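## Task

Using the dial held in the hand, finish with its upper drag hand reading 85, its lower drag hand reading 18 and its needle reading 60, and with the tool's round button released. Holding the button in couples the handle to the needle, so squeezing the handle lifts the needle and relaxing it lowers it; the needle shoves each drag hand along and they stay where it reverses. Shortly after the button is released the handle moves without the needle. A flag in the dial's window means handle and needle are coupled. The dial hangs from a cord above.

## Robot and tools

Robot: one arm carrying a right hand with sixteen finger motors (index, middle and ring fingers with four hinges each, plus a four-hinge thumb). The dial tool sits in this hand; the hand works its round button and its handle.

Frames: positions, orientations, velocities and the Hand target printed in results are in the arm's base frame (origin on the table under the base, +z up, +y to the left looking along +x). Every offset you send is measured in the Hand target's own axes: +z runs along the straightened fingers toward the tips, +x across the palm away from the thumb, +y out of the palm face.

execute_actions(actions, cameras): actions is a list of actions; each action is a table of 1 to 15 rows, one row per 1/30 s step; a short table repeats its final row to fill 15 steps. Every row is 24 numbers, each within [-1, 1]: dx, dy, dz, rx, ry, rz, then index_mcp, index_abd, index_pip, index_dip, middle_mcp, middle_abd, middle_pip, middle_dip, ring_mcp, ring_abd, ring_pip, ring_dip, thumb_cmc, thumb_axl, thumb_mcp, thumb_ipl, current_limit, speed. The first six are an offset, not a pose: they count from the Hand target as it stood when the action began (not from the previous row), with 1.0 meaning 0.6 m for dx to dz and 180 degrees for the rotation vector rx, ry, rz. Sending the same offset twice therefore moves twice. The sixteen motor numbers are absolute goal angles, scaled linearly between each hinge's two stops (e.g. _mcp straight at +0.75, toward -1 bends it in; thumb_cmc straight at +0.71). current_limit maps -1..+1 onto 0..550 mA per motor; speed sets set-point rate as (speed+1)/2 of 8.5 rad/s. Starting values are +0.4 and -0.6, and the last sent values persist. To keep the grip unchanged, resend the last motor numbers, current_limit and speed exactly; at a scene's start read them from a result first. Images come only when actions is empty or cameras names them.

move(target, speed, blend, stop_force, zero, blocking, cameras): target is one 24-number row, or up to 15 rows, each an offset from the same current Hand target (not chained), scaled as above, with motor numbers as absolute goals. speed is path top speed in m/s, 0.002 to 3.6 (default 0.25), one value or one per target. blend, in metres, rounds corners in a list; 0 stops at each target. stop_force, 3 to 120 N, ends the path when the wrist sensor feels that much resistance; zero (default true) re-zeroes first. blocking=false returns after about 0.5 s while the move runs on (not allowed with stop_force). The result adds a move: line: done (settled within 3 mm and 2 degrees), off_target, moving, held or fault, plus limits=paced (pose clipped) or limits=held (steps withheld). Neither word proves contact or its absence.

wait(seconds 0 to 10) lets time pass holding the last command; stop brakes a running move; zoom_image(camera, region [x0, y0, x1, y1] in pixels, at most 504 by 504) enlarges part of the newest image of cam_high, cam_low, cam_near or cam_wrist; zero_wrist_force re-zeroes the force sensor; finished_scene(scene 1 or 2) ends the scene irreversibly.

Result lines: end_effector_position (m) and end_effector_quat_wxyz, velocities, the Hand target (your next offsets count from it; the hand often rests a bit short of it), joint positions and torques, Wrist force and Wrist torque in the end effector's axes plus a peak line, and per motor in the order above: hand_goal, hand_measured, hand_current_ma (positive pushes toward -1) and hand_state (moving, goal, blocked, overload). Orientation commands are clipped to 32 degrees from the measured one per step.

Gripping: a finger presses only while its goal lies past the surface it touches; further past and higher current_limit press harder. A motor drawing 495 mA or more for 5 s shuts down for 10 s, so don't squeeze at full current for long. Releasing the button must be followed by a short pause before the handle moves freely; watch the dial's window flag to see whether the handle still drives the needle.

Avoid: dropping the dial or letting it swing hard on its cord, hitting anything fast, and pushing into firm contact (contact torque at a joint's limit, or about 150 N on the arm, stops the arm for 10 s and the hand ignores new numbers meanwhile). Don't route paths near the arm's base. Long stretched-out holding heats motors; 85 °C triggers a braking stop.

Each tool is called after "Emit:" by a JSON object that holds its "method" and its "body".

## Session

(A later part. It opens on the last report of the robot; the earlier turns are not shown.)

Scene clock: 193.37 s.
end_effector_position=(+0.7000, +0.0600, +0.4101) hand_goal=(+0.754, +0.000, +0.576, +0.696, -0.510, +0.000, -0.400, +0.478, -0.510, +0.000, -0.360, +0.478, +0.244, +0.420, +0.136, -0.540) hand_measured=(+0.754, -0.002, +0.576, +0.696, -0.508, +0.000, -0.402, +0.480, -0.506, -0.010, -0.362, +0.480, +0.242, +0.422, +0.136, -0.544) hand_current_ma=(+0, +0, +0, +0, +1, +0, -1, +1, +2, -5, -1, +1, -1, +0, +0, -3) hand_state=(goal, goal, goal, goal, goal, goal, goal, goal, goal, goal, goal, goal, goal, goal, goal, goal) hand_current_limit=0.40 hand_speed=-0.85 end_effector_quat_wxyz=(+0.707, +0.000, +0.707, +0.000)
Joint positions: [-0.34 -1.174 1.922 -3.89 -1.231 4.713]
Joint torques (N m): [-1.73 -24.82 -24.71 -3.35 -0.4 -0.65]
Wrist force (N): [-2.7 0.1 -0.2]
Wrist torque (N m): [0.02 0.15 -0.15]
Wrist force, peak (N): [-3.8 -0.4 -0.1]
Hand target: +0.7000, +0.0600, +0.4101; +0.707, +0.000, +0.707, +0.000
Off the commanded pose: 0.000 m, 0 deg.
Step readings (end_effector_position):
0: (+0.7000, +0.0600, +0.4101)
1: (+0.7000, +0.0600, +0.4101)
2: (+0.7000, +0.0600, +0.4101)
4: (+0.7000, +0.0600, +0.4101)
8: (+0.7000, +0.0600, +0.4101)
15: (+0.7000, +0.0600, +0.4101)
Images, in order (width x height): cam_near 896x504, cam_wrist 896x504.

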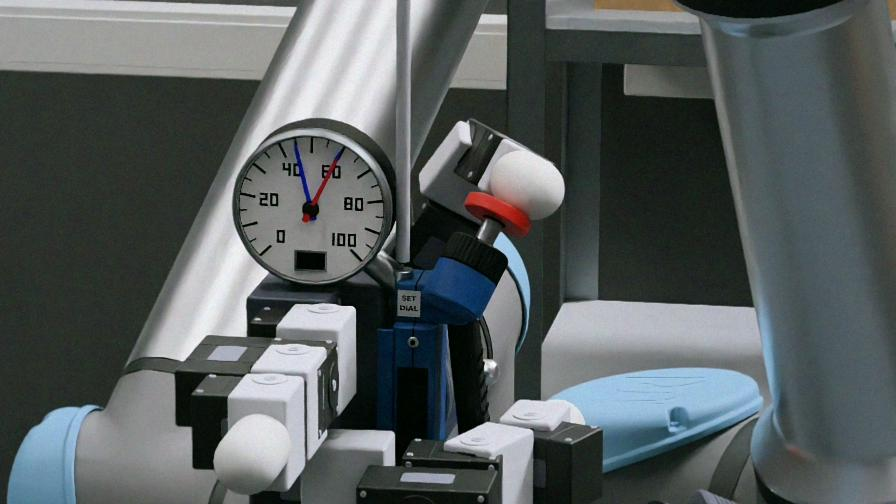

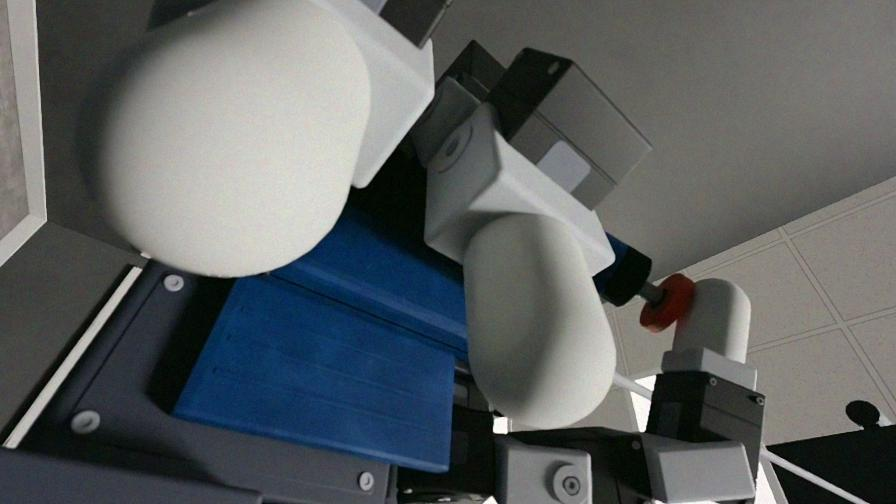

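Emit:
{"method": "execute_actions", "body": {"actions": [[[0,0,0,0,0,0,0.754,0.0,0.576,0.696,-0.510,0.0,-0.52,0.478,-0.510,0.0,-0.48,0.478,0.243,0.420,0.135,-0.54,0.4,-0.85]],[[0,0,0,0,0,0,0.754,0.0,0.576,0.696,-0.510,0.0,-0.52,0.478,-0.510,0.0,-0.48,0.478,0.243,0.420,0.135,-0.75,0.4,-0.8]],[[0,0,0,0,0,0,0.754,0.0,0.576,0.696,-0.510,0.0,-0.52,0.478,-0.510,0.0,-0.48,0.478,0.243,0.420,0.135,-0.75,0.4,-0.8]],[[0,0,0,0,0,0,0.754,0.0,0.576,0.696,-0.510,0.0,-0.82,0.478,-0.510,0.0,-0.80,0.478,0.243,0.420,0.135,-0.75,0.4,-0.9]]], "cameras": ["cam_near"]}}

Emit:
{"method": "zoom_image", "body": {"camera": "cam_near", "region": [230, 110, 400, 290]}}

Scene clock: 214.10 s.
end_effector_position=(+0.7000, +0.0600, +0.4101) hand_goal=(+0.754, +0.000, +0.576, +0.696, -0.510, +0.000, -0.820, +0.478, -0.510, +0.000, -0.800, +0.478, +0.244, +0.420, +0.136, -0.750) hand_measured=(+0.754, -0.002, +0.576, +0.696, -0.484, -0.012, -0.700, +0.488, -0.490, -0.014, -0.714, +0.486, +0.250, +0.422, +0.154, -0.706) hand_current_ma=(+0, +0, +0, +0, +31, -8, +323, +6, +23, -9, +192, +4, +3, +1, +24, +107) hand_state=(goal, goal, goal, goal, blocked, goal, blocked, goal, blocked, goal, blocked, goal, goal, goal, goal, blocked) hand_current_limit=0.40 hand_speed=-0.90 end_effector_quat_wxyz=(+0.707, +0.000, +0.707, +0.000)
Joint positions: [-0.34 -1.174 1.922 -3.89 -1.231 4.713]
Joint torques (N m): [-3.69 -25.62 -24.39 -4.25 0.06 -0.18]
Wrist force (N): [-0.2 -0.3 -0.2]
Wrist torque (N m): [-0.03 0.03 -0.01]
Wrist force, peak (N): [-3.9 0.0 0.0]
Hand target: +0.7000, +0.0600, +0.4101; +0.707, +0.000, +0.707, +0.000
Off the commanded pose: 0.000 m, 0 deg.
Step readings (end_effector_position):
0: (+0.7000, +0.0600, +0.4101)
1: (+0.7000, +0.0600, +0.4101)
2: (+0.7000, +0.0600, +0.4101)
4: (+0.7000, +0.0600, +0.4101)
8: (+0.7000, +0.0600, +0.4101)
15: (+0.7000, +0.0600, +0.4101)
16: (+0.7000, +0.0600, +0.4101)
17: (+0.7000, +0.0600, +0.4101)
19: (+0.7000, +0.0600, +0.4101)
23: (+0.7000, +0.0600, +0.4101)
30: (+0.7000, +0.0600, +0.4101)
31: (+0.7000, +0.0600, +0.4101)
32: (+0.7000, +0.0600, +0.4101)
34: (+0.7000, +0.0600, +0.4101)
38: (+0.7000, +0.0600, +0.4101)
45: (+0.7000, +0.0600, +0.4101)
46: (+0.7000, +0.0600, +0.4101)
47: (+0.7000, +0.0600, +0.4101)
49: (+0.7000, +0.0600, +0.4101)
53: (+0.7000, +0.0600, +0.4101)
60: (+0.7000, +0.0600, +0.4101)
Images, in order (width x height): cam_near 896x504.

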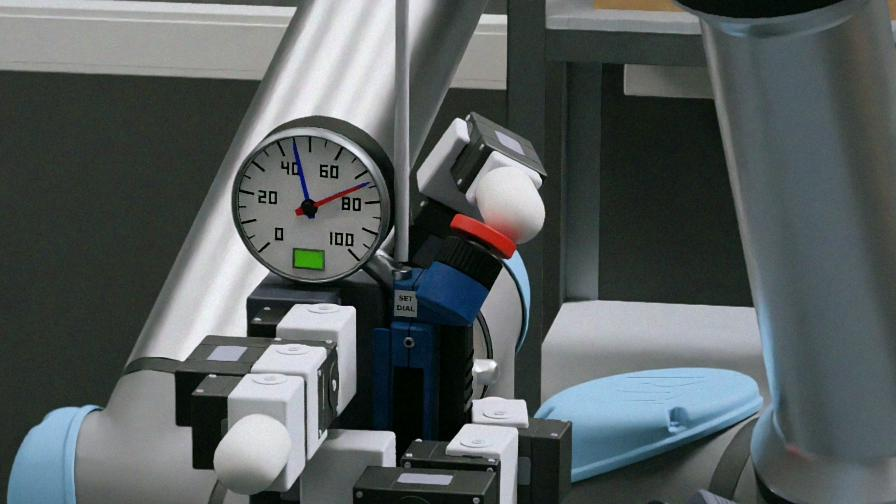

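Scaled by 2.800 from the camera's 896x504 image, which has a finer 1280x720 frame.

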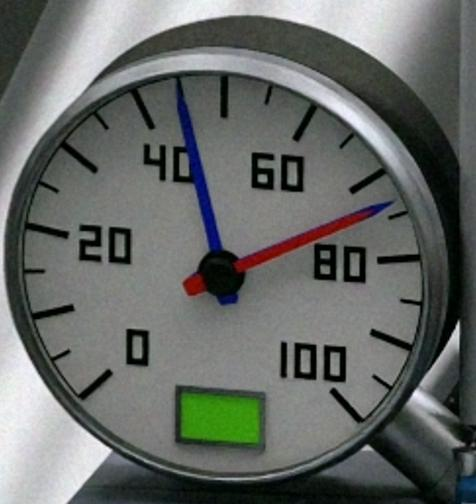

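Emit:
{"method": "execute_actions", "body": {"actions": [[[0,0,0,0,0,0,0.754,0.0,0.576,0.696,-0.510,0.0,-0.76,0.478,-0.510,0.0,-0.76,0.478,0.243,0.420,0.135,-0.75,0.4,-0.9]],[[0,0,0,0,0,0,0.754,0.0,0.576,0.696,-0.510,0.0,-0.76,0.478,-0.510,0.0,-0.76,0.478,0.243,0.420,0.135,-0.54,0.4,-0.8]],[[0,0,0,0,0,0,0.754,0.0,0.576,0.696,-0.510,0.0,-0.76,0.478,-0.510,0.0,-0.76,0.478,0.243,0.420,0.135,-0.54,0.4,-0.8]],[[0,0,0,0,0,0,0.754,0.0,0.576,0.696,-0.510,0.0,-0.52,0.478,-0.510,0.0,-0.48,0.478,0.243,0.420,0.135,-0.54,0.4,-0.85]],[[0,0,0,0,0,0,0.754,0.0,0.576,0.696,-0.510,0.0,-0.52,0.478,-0.510,0.0,-0.48,0.478,0.243,0.420,0.135,-0.54,0.4,-0.85]],[[0,0,0,0,0,0,0.754,0.0,0.576,0.696,-0.510,0.0,-0.52,0.478,-0.510,0.0,-0.48,0.478,0.243,0.420,0.135,-0.75,0.4,-0.8]],[[0,0,0,0,0,0,0.754,0.0,0.576,0.696,-0.510,0.0,-0.52,0.478,-0.510,0.0,-0.48,0.478,0.243,0.420,0.135,-0.75,0.4,-0.8]]], "cameras": ["cam_near"]}}

Emit:
{"method": "execute_actions", "body": {"actions": [[[0,0,0,0,0,0,0.754,0.0,0.576,0.696,-0.510,0.0,-0.66,0.478,-0.510,0.0,-0.64,0.478,0.243,0.420,0.135,-0.75,0.4,-0.9]]], "cameras": ["cam_near"]}}

Emit:
{"method": "zoom_image", "body": {"camera": "cam_near", "region": [230, 110, 400, 290]}}

Scene clock: 235.27 s.
end_effector_position=(+0.7000, +0.0600, +0.4101) hand_goal=(+0.754, +0.000, +0.576, +0.696, -0.510, +0.000, -0.520, +0.478, -0.510, +0.000, -0.480, +0.478, +0.244, +0.420, +0.136, -0.750) hand_measured=(+0.754, -0.002, +0.576, +0.696, -0.492, +0.002, -0.510, +0.480, -0.492, -0.012, -0.478, +0.480, +0.244, +0.422, +0.150, -0.706) hand_current_ma=(+0, +0, +0, +0, +20, +0, +6, +1, +18, -7, +1, +1, +0, +0, +19, +110) hand_state=(goal, goal, goal, goal, goal, goal, goal, goal, goal, goal, goal, goal, goal, goal, goal, blocked) hand_current_limit=0.40 hand_speed=-0.80 end_effector_quat_wxyz=(+0.707, +0.000, +0.707, +0.000)
Joint positions: [-0.34 -1.174 1.922 -3.89 -1.231 4.713]
Joint torques (N m): [-4.09 -24.93 -24.16 -4.31 0.01 -0.21]
Wrist force (N): [-3.7 0.0 0.1]
Wrist torque (N m): [-0.02 0.19 -0.20]
Wrist force, peak (N): [-3.9 -0.1 -0.3]
Hand target: +0.7000, +0.0600, +0.4101; +0.707, +0.000, +0.707, +0.000
Off the commanded pose: 0.000 m, 0 deg.
Step readings (end_effector_position):
0: (+0.7000, +0.0600, +0.4101)
1: (+0.7000, +0.0600, +0.4101)
2: (+0.7000, +0.0600, +0.4101)
4: (+0.7000, +0.0600, +0.4101)
8: (+0.7000, +0.0600, +0.4101)
15: (+0.7000, +0.0600, +0.4101)
16: (+0.7000, +0.0600, +0.4101)
17: (+0.7000, +0.0600, +0.4101)
19: (+0.7000, +0.0600, +0.4101)
23: (+0.7000, +0.0600, +0.4101)
30: (+0.7000, +0.0600, +0.4101)
31: (+0.7000, +0.0600, +0.4101)
32: (+0.7000, +0.0600, +0.4101)
34: (+0.7000, +0.0600, +0.4101)
38: (+0.7000, +0.0600, +0.4101)
45: (+0.7000, +0.0600, +0.4101)
46: (+0.7000, +0.0600, +0.4101)
47: (+0.7000, +0.0600, +0.4101)
49: (+0.7000, +0.0600, +0.4101)
53: (+0.7000, +0.0600, +0.4101)
60: (+0.7000, +0.0600, +0.4101)
61: (+0.7000, +0.0600, +0.4101)
62: (+0.7000, +0.0600, +0.4101)
64: (+0.7000, +0.0600, +0.4101)
68: (+0.7000, +0.0600, +0.4101)
75: (+0.7000, +0.0600, +0.4101)
76: (+0.7000, +0.0600, +0.4101)
77: (+0.7000, +0.0600, +0.4101)
79: (+0.7000, +0.0600, +0.4101)
83: (+0.7000, +0.0600, +0.4101)
90: (+0.7000, +0.0600, +0.4101)
91: (+0.7000, +0.0600, +0.4101)
92: (+0.7000, +0.0600, +0.4101)
94: (+0.7000, +0.0600, +0.4101)
98: (+0.7000, +0.0600, +0.4101)
105: (+0.7000, +0.0600, +0.4101)
Images, in order (width x height): cam_near 896x504.

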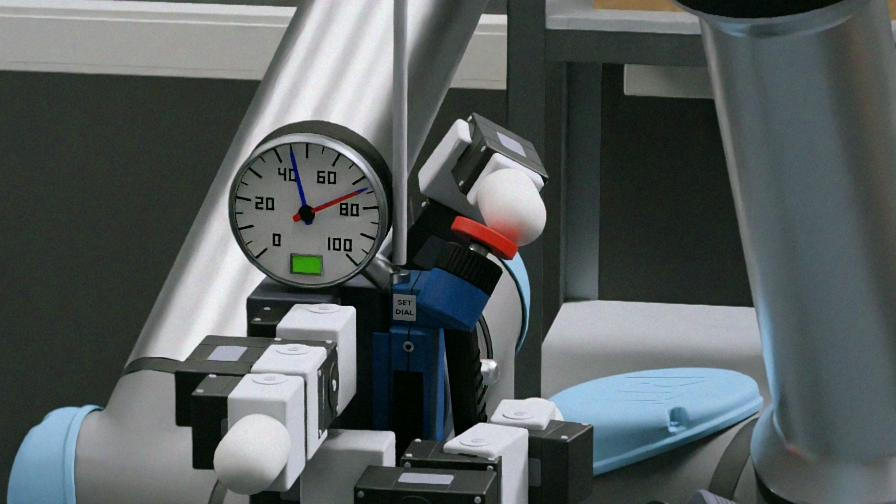

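Scene clock: 235.97 s.
end_effector_position=(+0.7000, +0.0600, +0.4101) hand_goal=(+0.754, +0.000, +0.576, +0.696, -0.510, +0.000, -0.660, +0.478, -0.510, +0.000, -0.640, +0.478, +0.244, +0.420, +0.136, -0.750) hand_measured=(+0.754, -0.002, +0.576, +0.696, -0.492, +0.002, -0.614, +0.480, -0.492, -0.012, -0.602, +0.480, +0.246, +0.422, +0.150, -0.708) hand_current_ma=(+0, +0, +0, +0, +20, +0, +72, +1, +18, -7, +52, +1, +0, +0, +19, +99) hand_state=(goal, goal, goal, goal, goal, goal, blocked, goal, goal, goal, blocked, goal, goal, goal, goal, blocked) hand_current_limit=0.40 hand_speed=-0.90 end_effector_quat_wxyz=(+0.707, +0.000, +0.707, +0.000)
Joint positions: [-0.34 -1.174 1.922 -3.89 -1.231 4.713]
Joint torques (N m): [-5.4 -25.01 -24.51 -4.09 -0.02 -0.15]
Wrist force (N): [-3.5 0.3 -0.1]
Wrist torque (N m): [0.03 0.20 -0.20]
Wrist force, peak (N): [-3.9 0.2 -0.2]
Hand target: +0.7000, +0.0600, +0.4101; +0.707, +0.000, +0.707, +0.000
Off the commanded pose: 0.000 m, 0 deg.
Step readings (end_effector_position):
0: (+0.7000, +0.0600, +0.4101)
1: (+0.7000, +0.0600, +0.4101)
2: (+0.7000, +0.0600, +0.4101)
4: (+0.7000, +0.0600, +0.4101)
8: (+0.7000, +0.0600, +0.4101)
15: (+0.7000, +0.0600, +0.4101)
Images, in order (width x height): cam_near 896x504.

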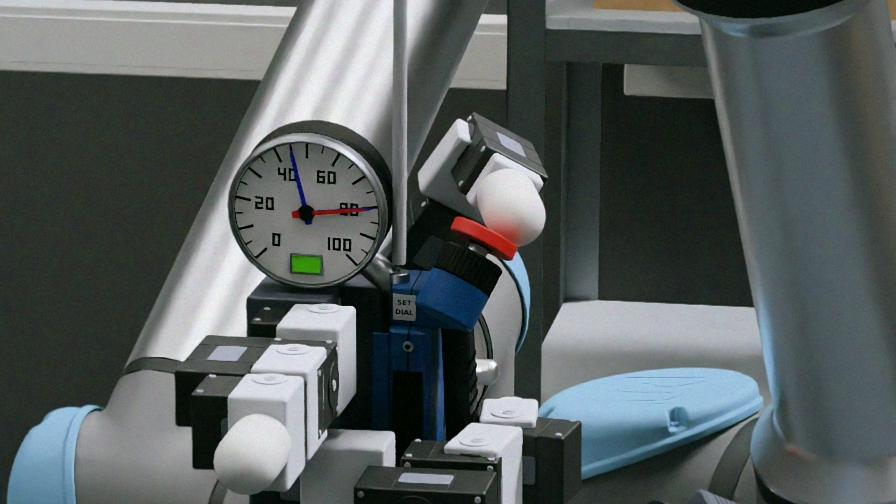

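Scaled by 2.800 from the camera's 896x504 image, which has a finer 1280x720 frame.

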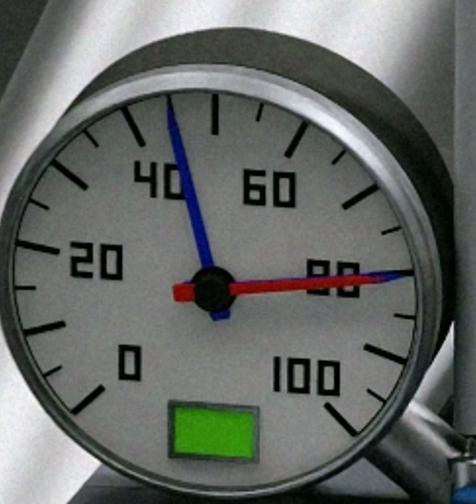

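Emit:
{"method": "execute_actions", "body": {"actions": [[[0,0,0,0,0,0,0.754,0.0,0.576,0.696,-0.510,0.0,-0.70,0.478,-0.510,0.0,-0.68,0.478,0.243,0.420,0.135,-0.75,0.4,-0.92]]], "cameras": ["cam_near"]}}

Emit:
{"method": "zoom_image", "body": {"camera": "cam_near", "region": [230, 110, 400, 290]}}

Scene clock: 267.23 s.
end_effector_position=(+0.7000, +0.0600, +0.4101) hand_goal=(+0.754, +0.000, +0.576, +0.696, -0.510, +0.000, -0.700, +0.478, -0.510, +0.000, -0.680, +0.478, +0.244, +0.420, +0.136, -0.750) hand_measured=(+0.754, -0.002, +0.576, +0.696, -0.492, +0.002, -0.648, +0.480, -0.492, -0.012, -0.642, +0.480, +0.248, +0.422, +0.150, -0.708) hand_current_ma=(+0, +0, +0, +0, +20, +1, +86, +1, +18, -7, +52, +1, +2, +0, +19, +99) hand_state=(goal, goal, goal, goal, goal, goal, blocked, goal, goal, goal, blocked, goal, goal, goal, goal, blocked) hand_current_limit=0.40 hand_speed=-0.92 end_effector_quat_wxyz=(+0.707, +0.000, +0.707, +0.000)
Joint positions: [-0.34 -1.174 1.922 -3.89 -1.231 4.713]
Joint torques (N m): [-5.19 -25.29 -23.79 -4.18 -0.02 -0.2]
Wrist force (N): [-3.8 0.3 -0.4]
Wrist torque (N m): [0.05 0.21 -0.20]
Wrist force, peak (N): [-4.0 -0.2 0.0]
Hand target: +0.7000, +0.0600, +0.4101; +0.707, +0.000, +0.707, +0.000
Off the commanded pose: 0.000 m, 0 deg.
Step readings (end_effector_position):
0: (+0.7000, +0.0600, +0.4101)
1: (+0.7000, +0.0600, +0.4101)
2: (+0.7000, +0.0600, +0.4101)
4: (+0.7000, +0.0600, +0.4101)
8: (+0.7000, +0.0600, +0.4101)
15: (+0.7000, +0.0600, +0.4101)
Images, in order (width x height): cam_near 896x504.

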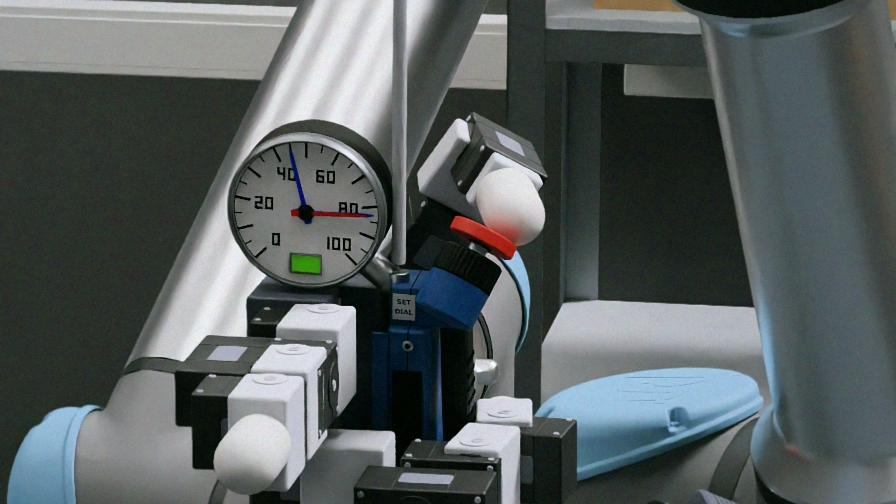

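Scaled by 2.800 from the camera's 896x504 image, which has a finer 1280x720 frame.

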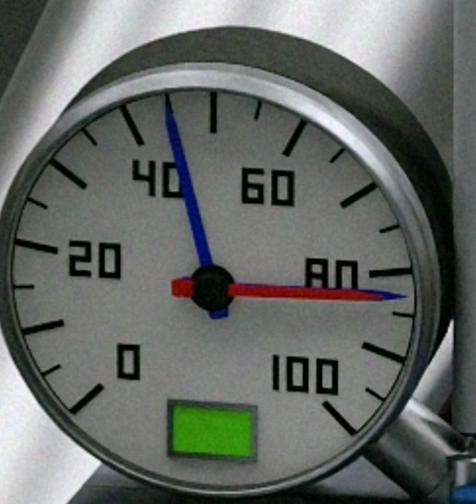

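Emit:
{"method": "execute_actions", "body": {"actions": [[[0,0,0,0,0,0,0.754,0.0,0.576,0.696,-0.510,0.0,-0.724,0.478,-0.510,0.0,-0.70,0.478,0.243,0.420,0.135,-0.75,0.4,-0.92]]], "cameras": ["cam_near"]}}

Emit:
{"method": "zoom_image", "body": {"camera": "cam_near", "region": [230, 110, 400, 290]}}

Emit:
{"method": "zoom_image", "body": {"camera": "cam_near", "region": [300, 170, 400, 270]}}

Scene clock: 275.47 s.
end_effector_position=(+0.7000, +0.0600, +0.4101) hand_goal=(+0.754, +0.000, +0.576, +0.696, -0.510, +0.000, -0.724, +0.478, -0.510, +0.000, -0.700, +0.478, +0.244, +0.420, +0.136, -0.750) hand_measured=(+0.754, -0.002, +0.576, +0.696, -0.492, +0.002, -0.666, +0.480, -0.492, -0.012, -0.664, +0.480, +0.248, +0.422, +0.150, -0.708) hand_current_ma=(+0, +0, +0, +0, +20, +1, +102, +1, +18, -7, +50, +1, +2, +0, +19, +99) hand_state=(goal, goal, goal, goal, goal, goal, blocked, goal, goal, goal, blocked, goal, goal, goal, goal, blocked) hand_current_limit=0.40 hand_speed=-0.92 end_effector_quat_wxyz=(+0.707, +0.000, +0.707, +0.000)
Joint positions: [-0.34 -1.174 1.922 -3.89 -1.231 4.713]
Joint torques (N m): [-5.24 -25.87 -23.9 -4.07 0.14 -0.23]
Wrist force (N): [-2.7 0.1 -0.3]
Wrist torque (N m): [0.03 0.13 -0.14]
Wrist force, peak (N): [-4.0 0.3 -0.1]
Hand target: +0.7000, +0.0600, +0.4101; +0.707, +0.000, +0.707, +0.000
Off the commanded pose: 0.000 m, 0 deg.
Step readings (end_effector_position):
0: (+0.7000, +0.0600, +0.4101)
1: (+0.7000, +0.0600, +0.4101)
2: (+0.7000, +0.0600, +0.4101)
4: (+0.7000, +0.0600, +0.4101)
8: (+0.7000, +0.0600, +0.4101)
15: (+0.7000, +0.0600, +0.4101)
Images, in order (width x height): cam_near 896x504.

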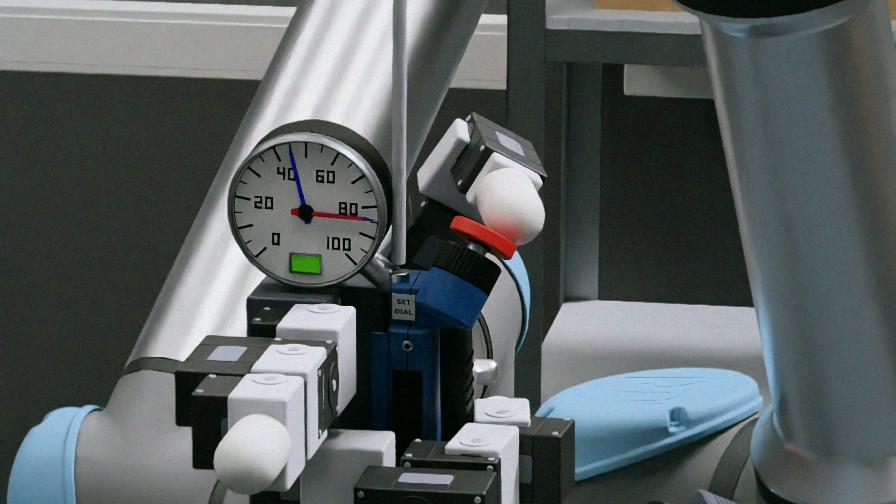

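Scaled by 2.800 from the camera's 896x504 image, which has a finer 1280x720 frame.

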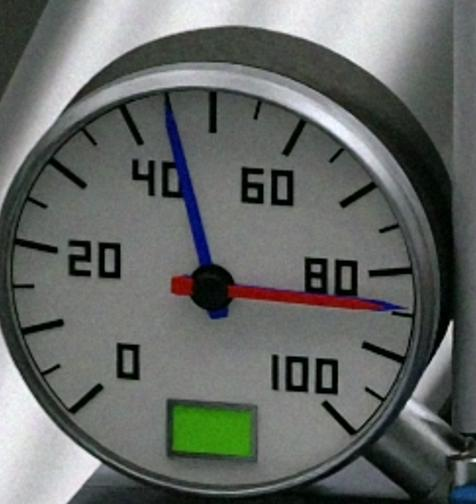

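Scaled by 5.040 from the camera's 896x504 image, which has a finer 1280x720 frame.

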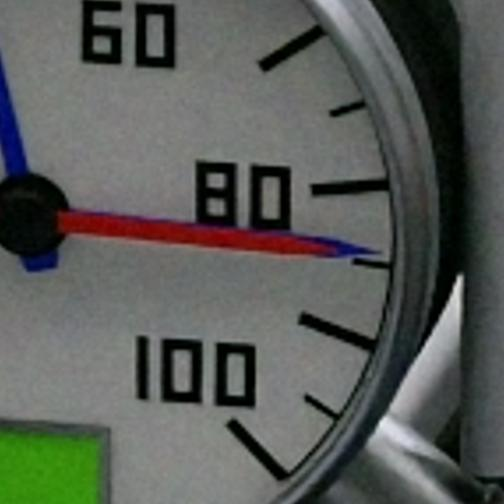

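Emit:
{"method": "execute_actions", "body": {"actions": [[[0,0,0,0,0,0,0.754,0.0,0.576,0.696,-0.510,0.0,-0.738,0.478,-0.510,0.0,-0.714,0.478,0.243,0.420,0.135,-0.75,0.4,-0.92]]], "cameras": ["cam_near"]}}

Emit:
{"method": "zoom_image", "body": {"camera": "cam_near", "region": [300, 170, 400, 270]}}

Emit:
{"method": "zoom_image", "body": {"camera": "cam_near", "region": [220, 115, 400, 295]}}

Scene clock: 288.17 s.
end_effector_position=(+0.7000, +0.0600, +0.4101) hand_goal=(+0.754, +0.000, +0.576, +0.696, -0.510, +0.000, -0.738, +0.478, -0.510, +0.000, -0.714, +0.478, +0.244, +0.420, +0.136, -0.750) hand_measured=(+0.754, -0.002, +0.576, +0.696, -0.492, +0.002, -0.678, +0.480, -0.492, -0.012, -0.676, +0.480, +0.250, +0.422, +0.150, -0.710) hand_current_ma=(+0, +0, +0, +0, +20, +1, +112, +1, +18, -7, +52, +1, +2, +1, +19, +94) hand_state=(goal, goal, goal, goal, goal, goal, blocked, goal, goal, goal, blocked, goal, goal, goal, goal, blocked) hand_current_limit=0.40 hand_speed=-0.92 end_effector_quat_wxyz=(+0.707, +0.000, +0.707, +0.000)
Joint positions: [-0.34 -1.174 1.922 -3.89 -1.231 4.713]
Joint torques (N m): [-7.36 -25.8 -24.17 -4.1 -0.07 0]
Wrist force (N): [-2.4 0.2 0.0]
Wrist torque (N m): [0.02 0.12 -0.12]
Wrist force, peak (N): [-3.1 0.3 -0.2]
Hand target: +0.7000, +0.0600, +0.4101; +0.707, +0.000, +0.707, +0.000
Off the commanded pose: 0.000 m, 0 deg.
Step readings (end_effector_position):
0: (+0.7000, +0.0600, +0.4101)
1: (+0.7000, +0.0600, +0.4101)
2: (+0.7000, +0.0600, +0.4101)
4: (+0.7000, +0.0600, +0.4101)
8: (+0.7000, +0.0600, +0.4101)
15: (+0.7000, +0.0600, +0.4101)
Images, in order (width x height): cam_near 896x504.

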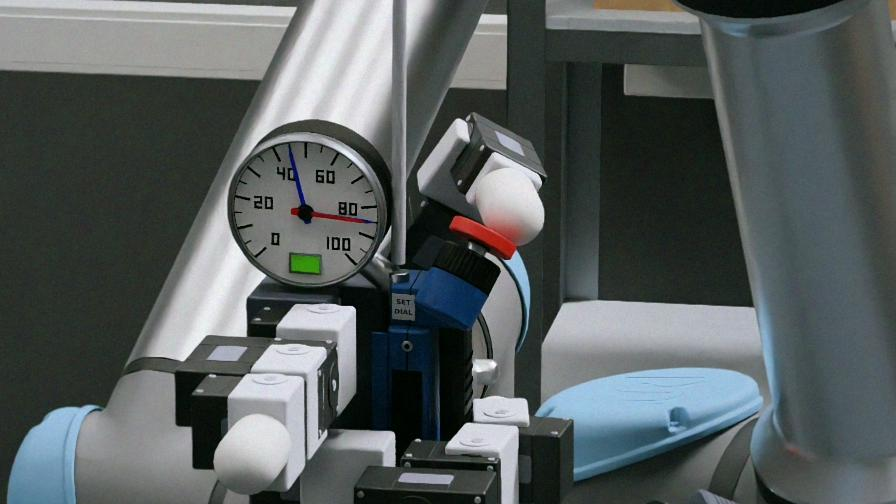

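Scaled by 5.040 from the camera's 896x504 image, which has a finer 1280x720 frame.

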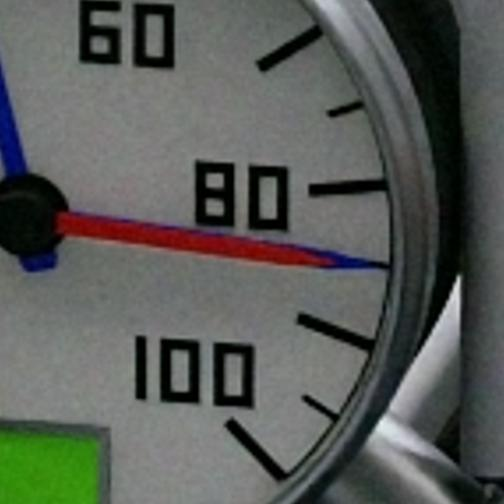

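Scaled by 2.800 from the camera's 896x504 image, which has a finer 1280x720 frame.

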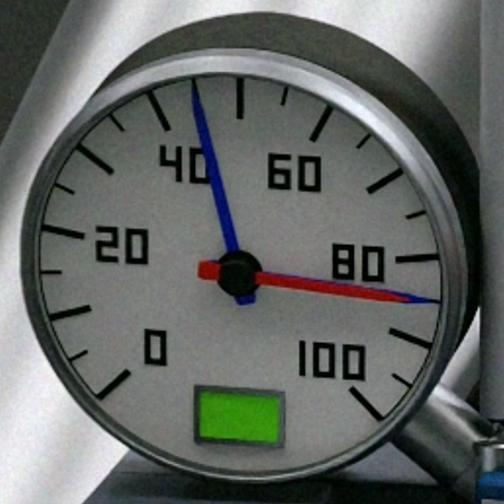

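Emit:
{"method": "execute_actions", "body": {"actions": [[[0,0,0,0,0,0,0.754,0.0,0.576,0.696,-0.510,0.0,-0.51,0.478,-0.510,0.0,-0.47,0.478,0.243,0.420,0.135,-0.75,0.4,-0.9]],[[0,0,0,0,0,0,0.754,0.0,0.576,0.696,-0.510,0.0,-0.51,0.478,-0.510,0.0,-0.47,0.478,0.243,0.420,0.135,-0.75,0.4,-0.9]]], "cameras": ["cam_near"]}}

Emit:
{"method": "execute_actions", "body": {"actions": [[[0,0,0,0,0,0,0.754,0.0,0.576,0.696,-0.510,0.0,-0.51,0.478,-0.510,0.0,-0.47,0.478,0.243,0.420,0.135,-0.54,0.4,-0.8]],[[0,0,0,0,0,0,0.754,0.0,0.576,0.696,-0.510,0.0,-0.51,0.478,-0.510,0.0,-0.47,0.478,0.243,0.420,0.135,-0.54,0.4,-0.8]],[[0,0,0,0,0,0,0.754,0.0,0.576,0.696,-0.510,0.0,-0.80,0.478,-0.510,0.0,-0.79,0.478,0.243,0.420,0.135,-0.54,0.4,-0.85]]], "cameras": ["cam_near"]}}

Scene clock: 306.00 s.
end_effector_position=(+0.7000, +0.0600, +0.4101) hand_goal=(+0.754, +0.000, +0.576, +0.696, -0.510, +0.000, -0.510, +0.478, -0.510, +0.000, -0.470, +0.478, +0.244, +0.420, +0.136, -0.750) hand_measured=(+0.754, -0.002, +0.576, +0.696, -0.492, +0.004, -0.506, +0.480, -0.496, -0.012, -0.468, +0.480, +0.250, +0.420, +0.150, -0.714) hand_current_ma=(+0, +0, +0, +0, +18, +1, +1, +1, +13, -6, +0, +1, +2, +0, +19, +82) hand_state=(goal, goal, goal, goal, goal, goal, goal, goal, goal, goal, goal, goal, goal, goal, goal, blocked) hand_current_limit=0.40 hand_speed=-0.90 end_effector_quat_wxyz=(+0.707, +0.000, +0.707, +0.000)
Joint positions: [-0.34 -1.174 1.922 -3.89 -1.231 4.713]
Joint torques (N m): [-5.97 -25.98 -25.19 -4.04 0.22 0.29]
Wrist force (N): [-3.4 0.2 -0.1]
Wrist torque (N m): [0.02 0.17 -0.18]
Wrist force, peak (N): [-3.9 -0.1 -0.1]
Hand target: +0.7000, +0.0600, +0.4101; +0.707, +0.000, +0.707, +0.000
Off the commanded pose: 0.000 m, 0 deg.
Step readings (end_effector_position):
0: (+0.7000, +0.0600, +0.4101)
1: (+0.7000, +0.0600, +0.4101)
2: (+0.7000, +0.0600, +0.4101)
4: (+0.7000, +0.0600, +0.4101)
8: (+0.7000, +0.0600, +0.4101)
15: (+0.7000, +0.0600, +0.4101)
16: (+0.7000, +0.0600, +0.4101)
17: (+0.7000, +0.0600, +0.4101)
19: (+0.7000, +0.0600, +0.4101)
23: (+0.7000, +0.0600, +0.4101)
30: (+0.7000, +0.0600, +0.4101)
Images, in order (width x height): cam_near 896x504.

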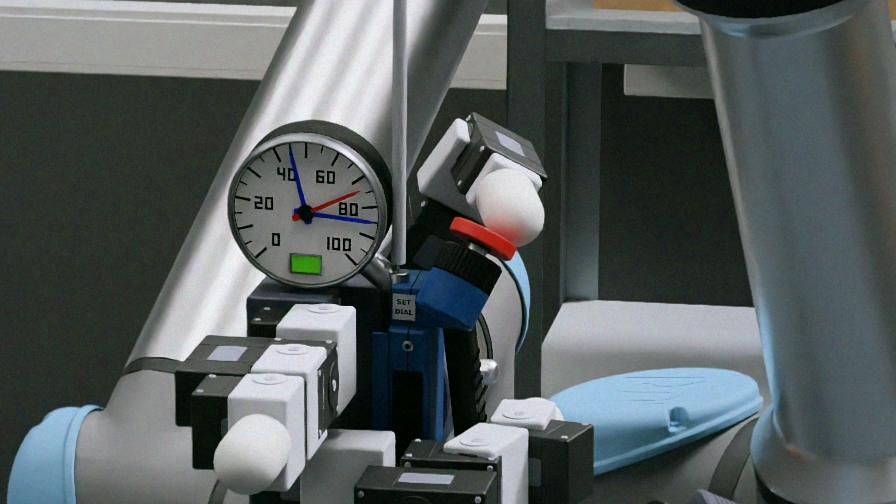

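Scene clock: 307.80 s.
end_effector_position=(+0.7000, +0.0600, +0.4101) hand_goal=(+0.754, +0.000, +0.576, +0.696, -0.510, +0.000, -0.800, +0.478, -0.510, +0.000, -0.790, +0.478, +0.244, +0.420, +0.136, -0.540) hand_measured=(+0.754, -0.002, +0.576, +0.696, -0.490, +0.006, -0.732, +0.480, -0.494, -0.012, -0.720, +0.482, +0.242, +0.422, +0.136, -0.544) hand_current_ma=(+0, +0, +0, +0, +21, +2, +136, +1, +14, -7, +137, +2, -1, +0, +0, -3) hand_state=(goal, goal, goal, goal, goal, goal, blocked, goal, goal, goal, blocked, goal, goal, goal, goal, goal) hand_current_limit=0.40 hand_speed=-0.85 end_effector_quat_wxyz=(+0.707, +0.000, +0.707, +0.000)
Joint positions: [-0.34 -1.174 1.922 -3.89 -1.231 4.713]
Joint torques (N m): [-5.66 -25.22 -22.39 -4.08 0.25 0.03]
Wrist force (N): [-0.6 0.0 -0.1]
Wrist torque (N m): [-0.01 0.07 -0.03]
Wrist force, peak (N): [-3.9 -0.1 -0.3]
Hand target: +0.7000, +0.0600, +0.4101; +0.707, +0.000, +0.707, +0.000
Off the commanded pose: 0.000 m, 0 deg.
Step readings (end_effector_position):
0: (+0.7000, +0.0600, +0.4101)
1: (+0.7000, +0.0600, +0.4101)
2: (+0.7000, +0.0600, +0.4101)
4: (+0.7000, +0.0600, +0.4101)
8: (+0.7000, +0.0600, +0.4101)
15: (+0.7000, +0.0600, +0.4101)
16: (+0.7000, +0.0600, +0.4101)
17: (+0.7000, +0.0600, +0.4101)
19: (+0.7000, +0.0600, +0.4101)
23: (+0.7000, +0.0600, +0.4101)
30: (+0.7000, +0.0600, +0.4101)
31: (+0.7000, +0.0600, +0.4101)
32: (+0.7000, +0.0600, +0.4101)
34: (+0.7000, +0.0600, +0.4101)
38: (+0.7000, +0.0600, +0.4101)
45: (+0.7000, +0.0600, +0.4101)
Images, in order (width x height): cam_near 896x504.

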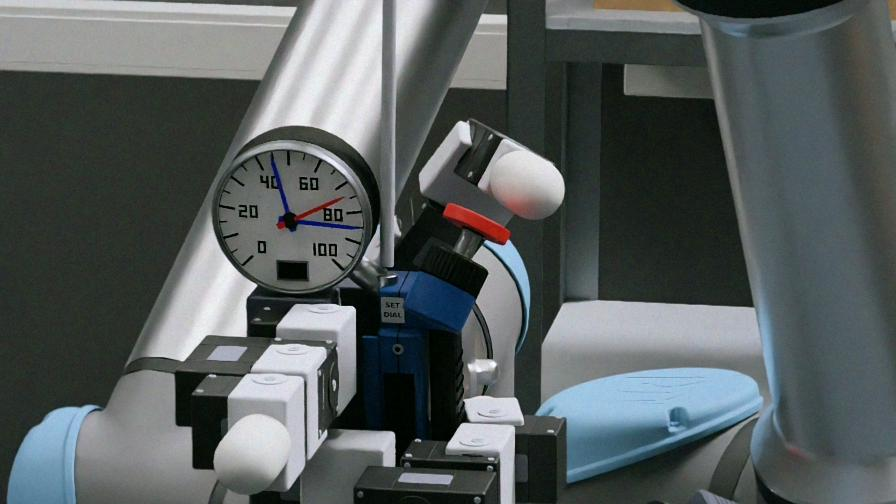

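Emit:
{"method": "execute_actions", "body": {"actions": [[[0,0,0,0,0,0,0.754,0.0,0.576,0.696,-0.510,0.0,-0.80,0.478,-0.510,0.0,-0.79,0.478,0.28,0.420,0.135,-0.54,0.4,-0.85]],[[0,0,0,0,0,0,0.754,0.0,0.576,0.696,-0.510,0.0,-0.80,0.478,-0.510,0.0,-0.79,0.478,0.28,0.420,0.135,-0.75,0.4,-0.85]]], "cameras": ["cam_near","cam_wrist"]}}

Emit:
{"method": "zoom_image", "body": {"camera": "cam_near", "region": [200, 100, 600, 400]}}

Scene clock: 322.90 s.
end_effector_position=(+0.7000, +0.0600, +0.4101) hand_goal=(+0.754, +0.000, +0.576, +0.696, -0.510, +0.000, -0.800, +0.478, -0.510, +0.000, -0.790, +0.478, +0.280, +0.420, +0.136, -0.750) hand_measured=(+0.754, -0.002, +0.576, +0.696, -0.488, +0.006, -0.732, +0.480, -0.494, -0.012, -0.722, +0.482, +0.274, +0.418, +0.148, -0.720) hand_current_ma=(+0, +0, +0, +0, +25, +2, +131, +1, +17, -7, +133, +2, -3, -1, +13, +58) hand_state=(goal, goal, goal, goal, blocked, goal, blocked, goal, goal, goal, blocked, goal, goal, goal, goal, blocked) hand_current_limit=0.40 hand_speed=-0.85 end_effector_quat_wxyz=(+0.707, +0.000, +0.707, +0.000)
Joint positions: [-0.34 -1.174 1.922 -3.89 -1.231 4.713]
Joint torques (N m): [-6.15 -24.94 -24.07 -4.08 0.4 -0.1]
Wrist force (N): [-2.1 -0.3 -0.2]
Wrist torque (N m): [-0.04 0.09 -0.11]
Wrist force, peak (N): [-2.6 0.0 -0.2]
Hand target: +0.7000, +0.0600, +0.4101; +0.707, +0.000, +0.707, +0.000
Off the commanded pose: 0.000 m, 0 deg.
Step readings (end_effector_position):
0: (+0.7000, +0.0600, +0.4101)
1: (+0.7000, +0.0600, +0.4101)
2: (+0.7000, +0.0600, +0.4101)
4: (+0.7000, +0.0600, +0.4101)
8: (+0.7000, +0.0600, +0.4101)
15: (+0.7000, +0.0600, +0.4101)
16: (+0.7000, +0.0600, +0.4101)
17: (+0.7000, +0.0600, +0.4101)
19: (+0.7000, +0.0600, +0.4101)
23: (+0.7000, +0.0600, +0.4101)
30: (+0.7000, +0.0600, +0.4101)
Images, in order (width x height): cam_near 896x504, cam_wrist 896x504.

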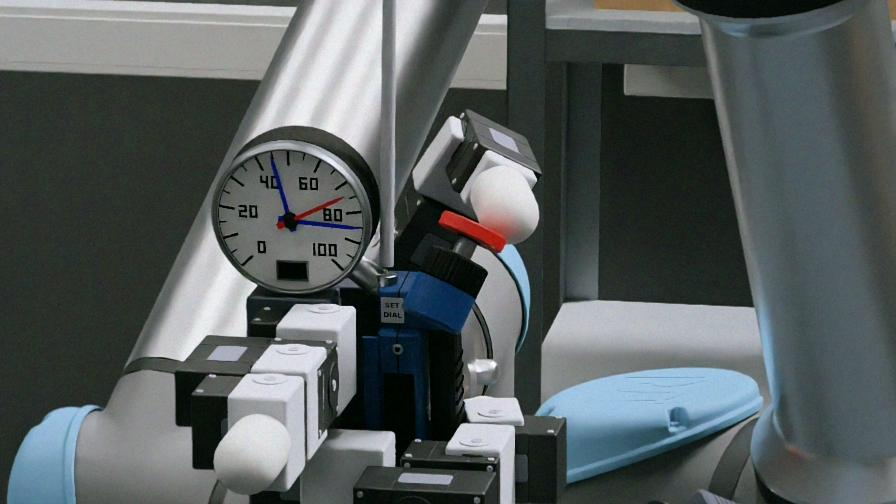

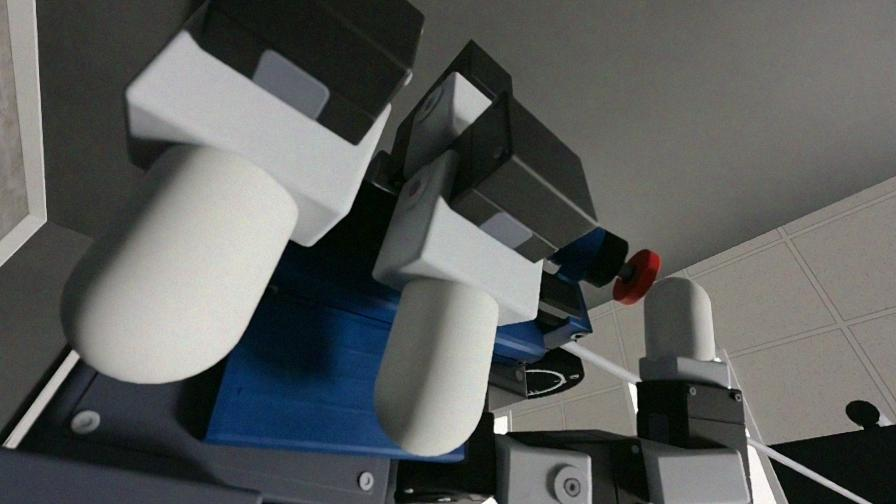

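Scaled by 1.260 from the camera's 896x504 image, which has a finer 1280x720 frame.

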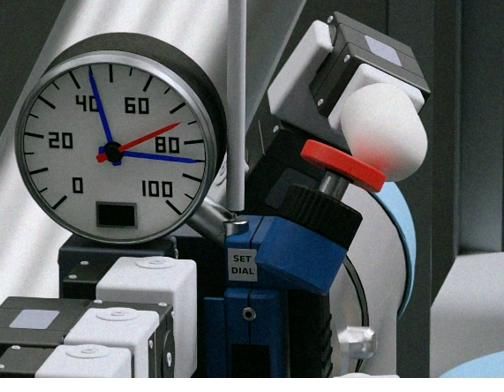

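Emit:
{"method": "execute_actions", "body": {"actions": [[[0,0,0,0,0,0,0.754,0.0,0.576,0.696,-0.510,0.0,-0.80,0.478,-0.510,0.0,-0.79,0.478,0.28,0.420,0.135,-0.88,0.4,-0.85]]], "cameras": ["cam_near","cam_high"]}}

Emit:
{"method": "zoom_image", "body": {"camera": "cam_near", "region": [200, 100, 600, 400]}}

Emit:
{"method": "zoom_image", "body": {"camera": "cam_high", "region": [480, 160, 640, 330]}}

Scene clock: 329.67 s.
end_effector_position=(+0.7000, +0.0600, +0.4101) hand_goal=(+0.754, +0.000, +0.576, +0.696, -0.510, +0.000, -0.800, +0.478, -0.510, +0.000, -0.790, +0.478, +0.280, +0.420, +0.136, -0.880) hand_measured=(+0.754, -0.002, +0.576, +0.696, -0.486, +0.006, -0.738, +0.480, -0.490, -0.012, -0.728, +0.482, +0.274, +0.416, +0.136, -0.878) hand_current_ma=(+0, +0, +0, +0, +29, +2, +113, +1, +22, -7, +118, +2, -3, -2, +0, +0) hand_state=(goal, goal, goal, goal, blocked, goal, blocked, goal, blocked, goal, blocked, goal, goal, goal, goal, goal) hand_current_limit=0.40 hand_speed=-0.85 end_effector_quat_wxyz=(+0.707, +0.000, +0.707, +0.000)
Joint positions: [-0.34 -1.174 1.922 -3.89 -1.231 4.713]
Joint torques (N m): [-6.74 -24.72 -24.32 -4.02 0.24 0.18]
Wrist force (N): [-3.3 0.2 -0.3]
Wrist torque (N m): [0.04 0.14 -0.16]
Wrist force, peak (N): [-3.7 -0.1 -0.5]
Hand target: +0.7000, +0.0600, +0.4101; +0.707, +0.000, +0.707, +0.000
Off the commanded pose: 0.000 m, 0 deg.
Step readings (end_effector_position):
0: (+0.7000, +0.0600, +0.4101)
1: (+0.7000, +0.0600, +0.4101)
2: (+0.7000, +0.0600, +0.4101)
4: (+0.7000, +0.0600, +0.4101)
8: (+0.7000, +0.0600, +0.4101)
15: (+0.7000, +0.0600, +0.4101)
Images, in order (width x height): cam_high 896x504, cam_near 896x504.

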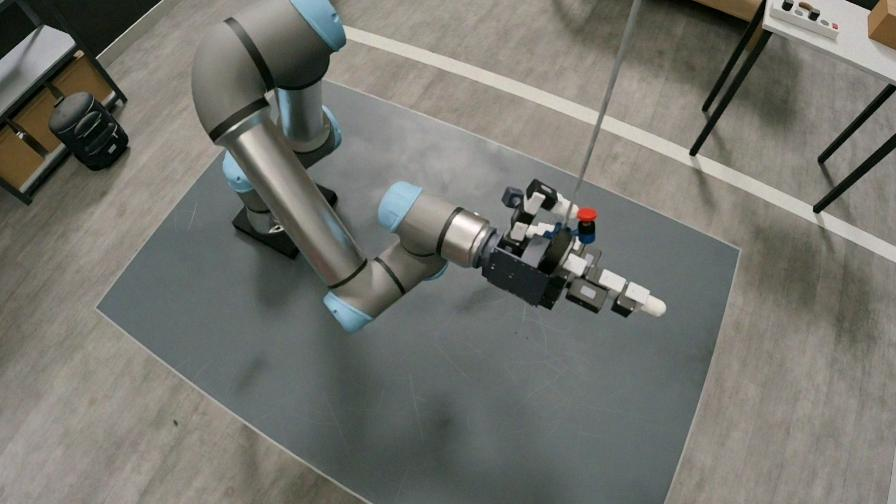

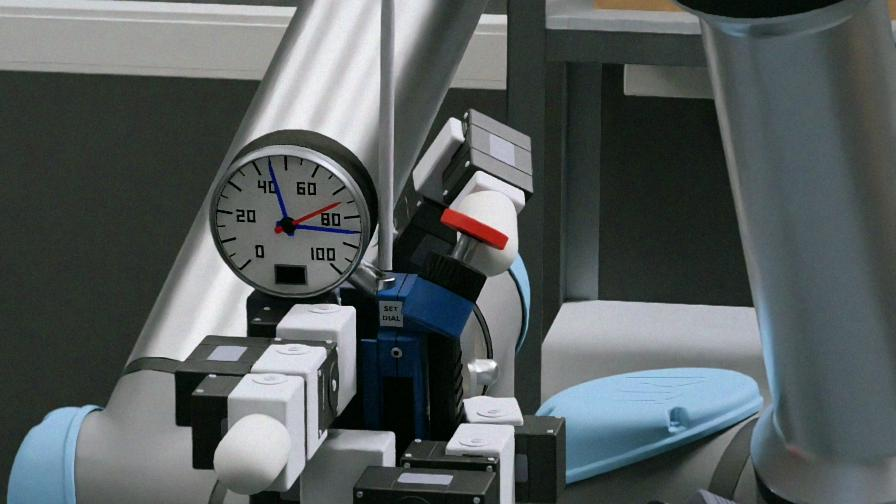

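Scaled by 1.260 from the camera's 896x504 image, which has a finer 1280x720 frame.

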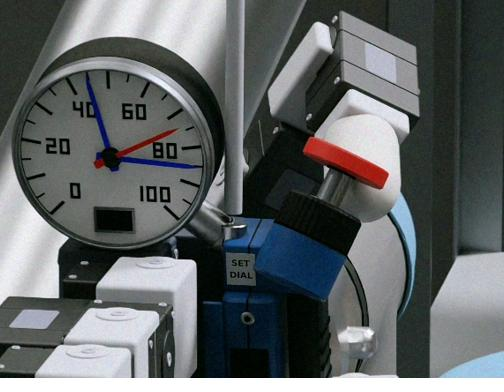

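Scaled by 2.965 from the camera's 896x504 image, which has a finer 1280x720 frame.

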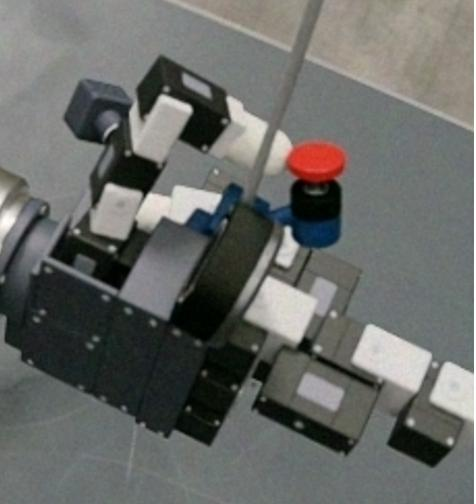

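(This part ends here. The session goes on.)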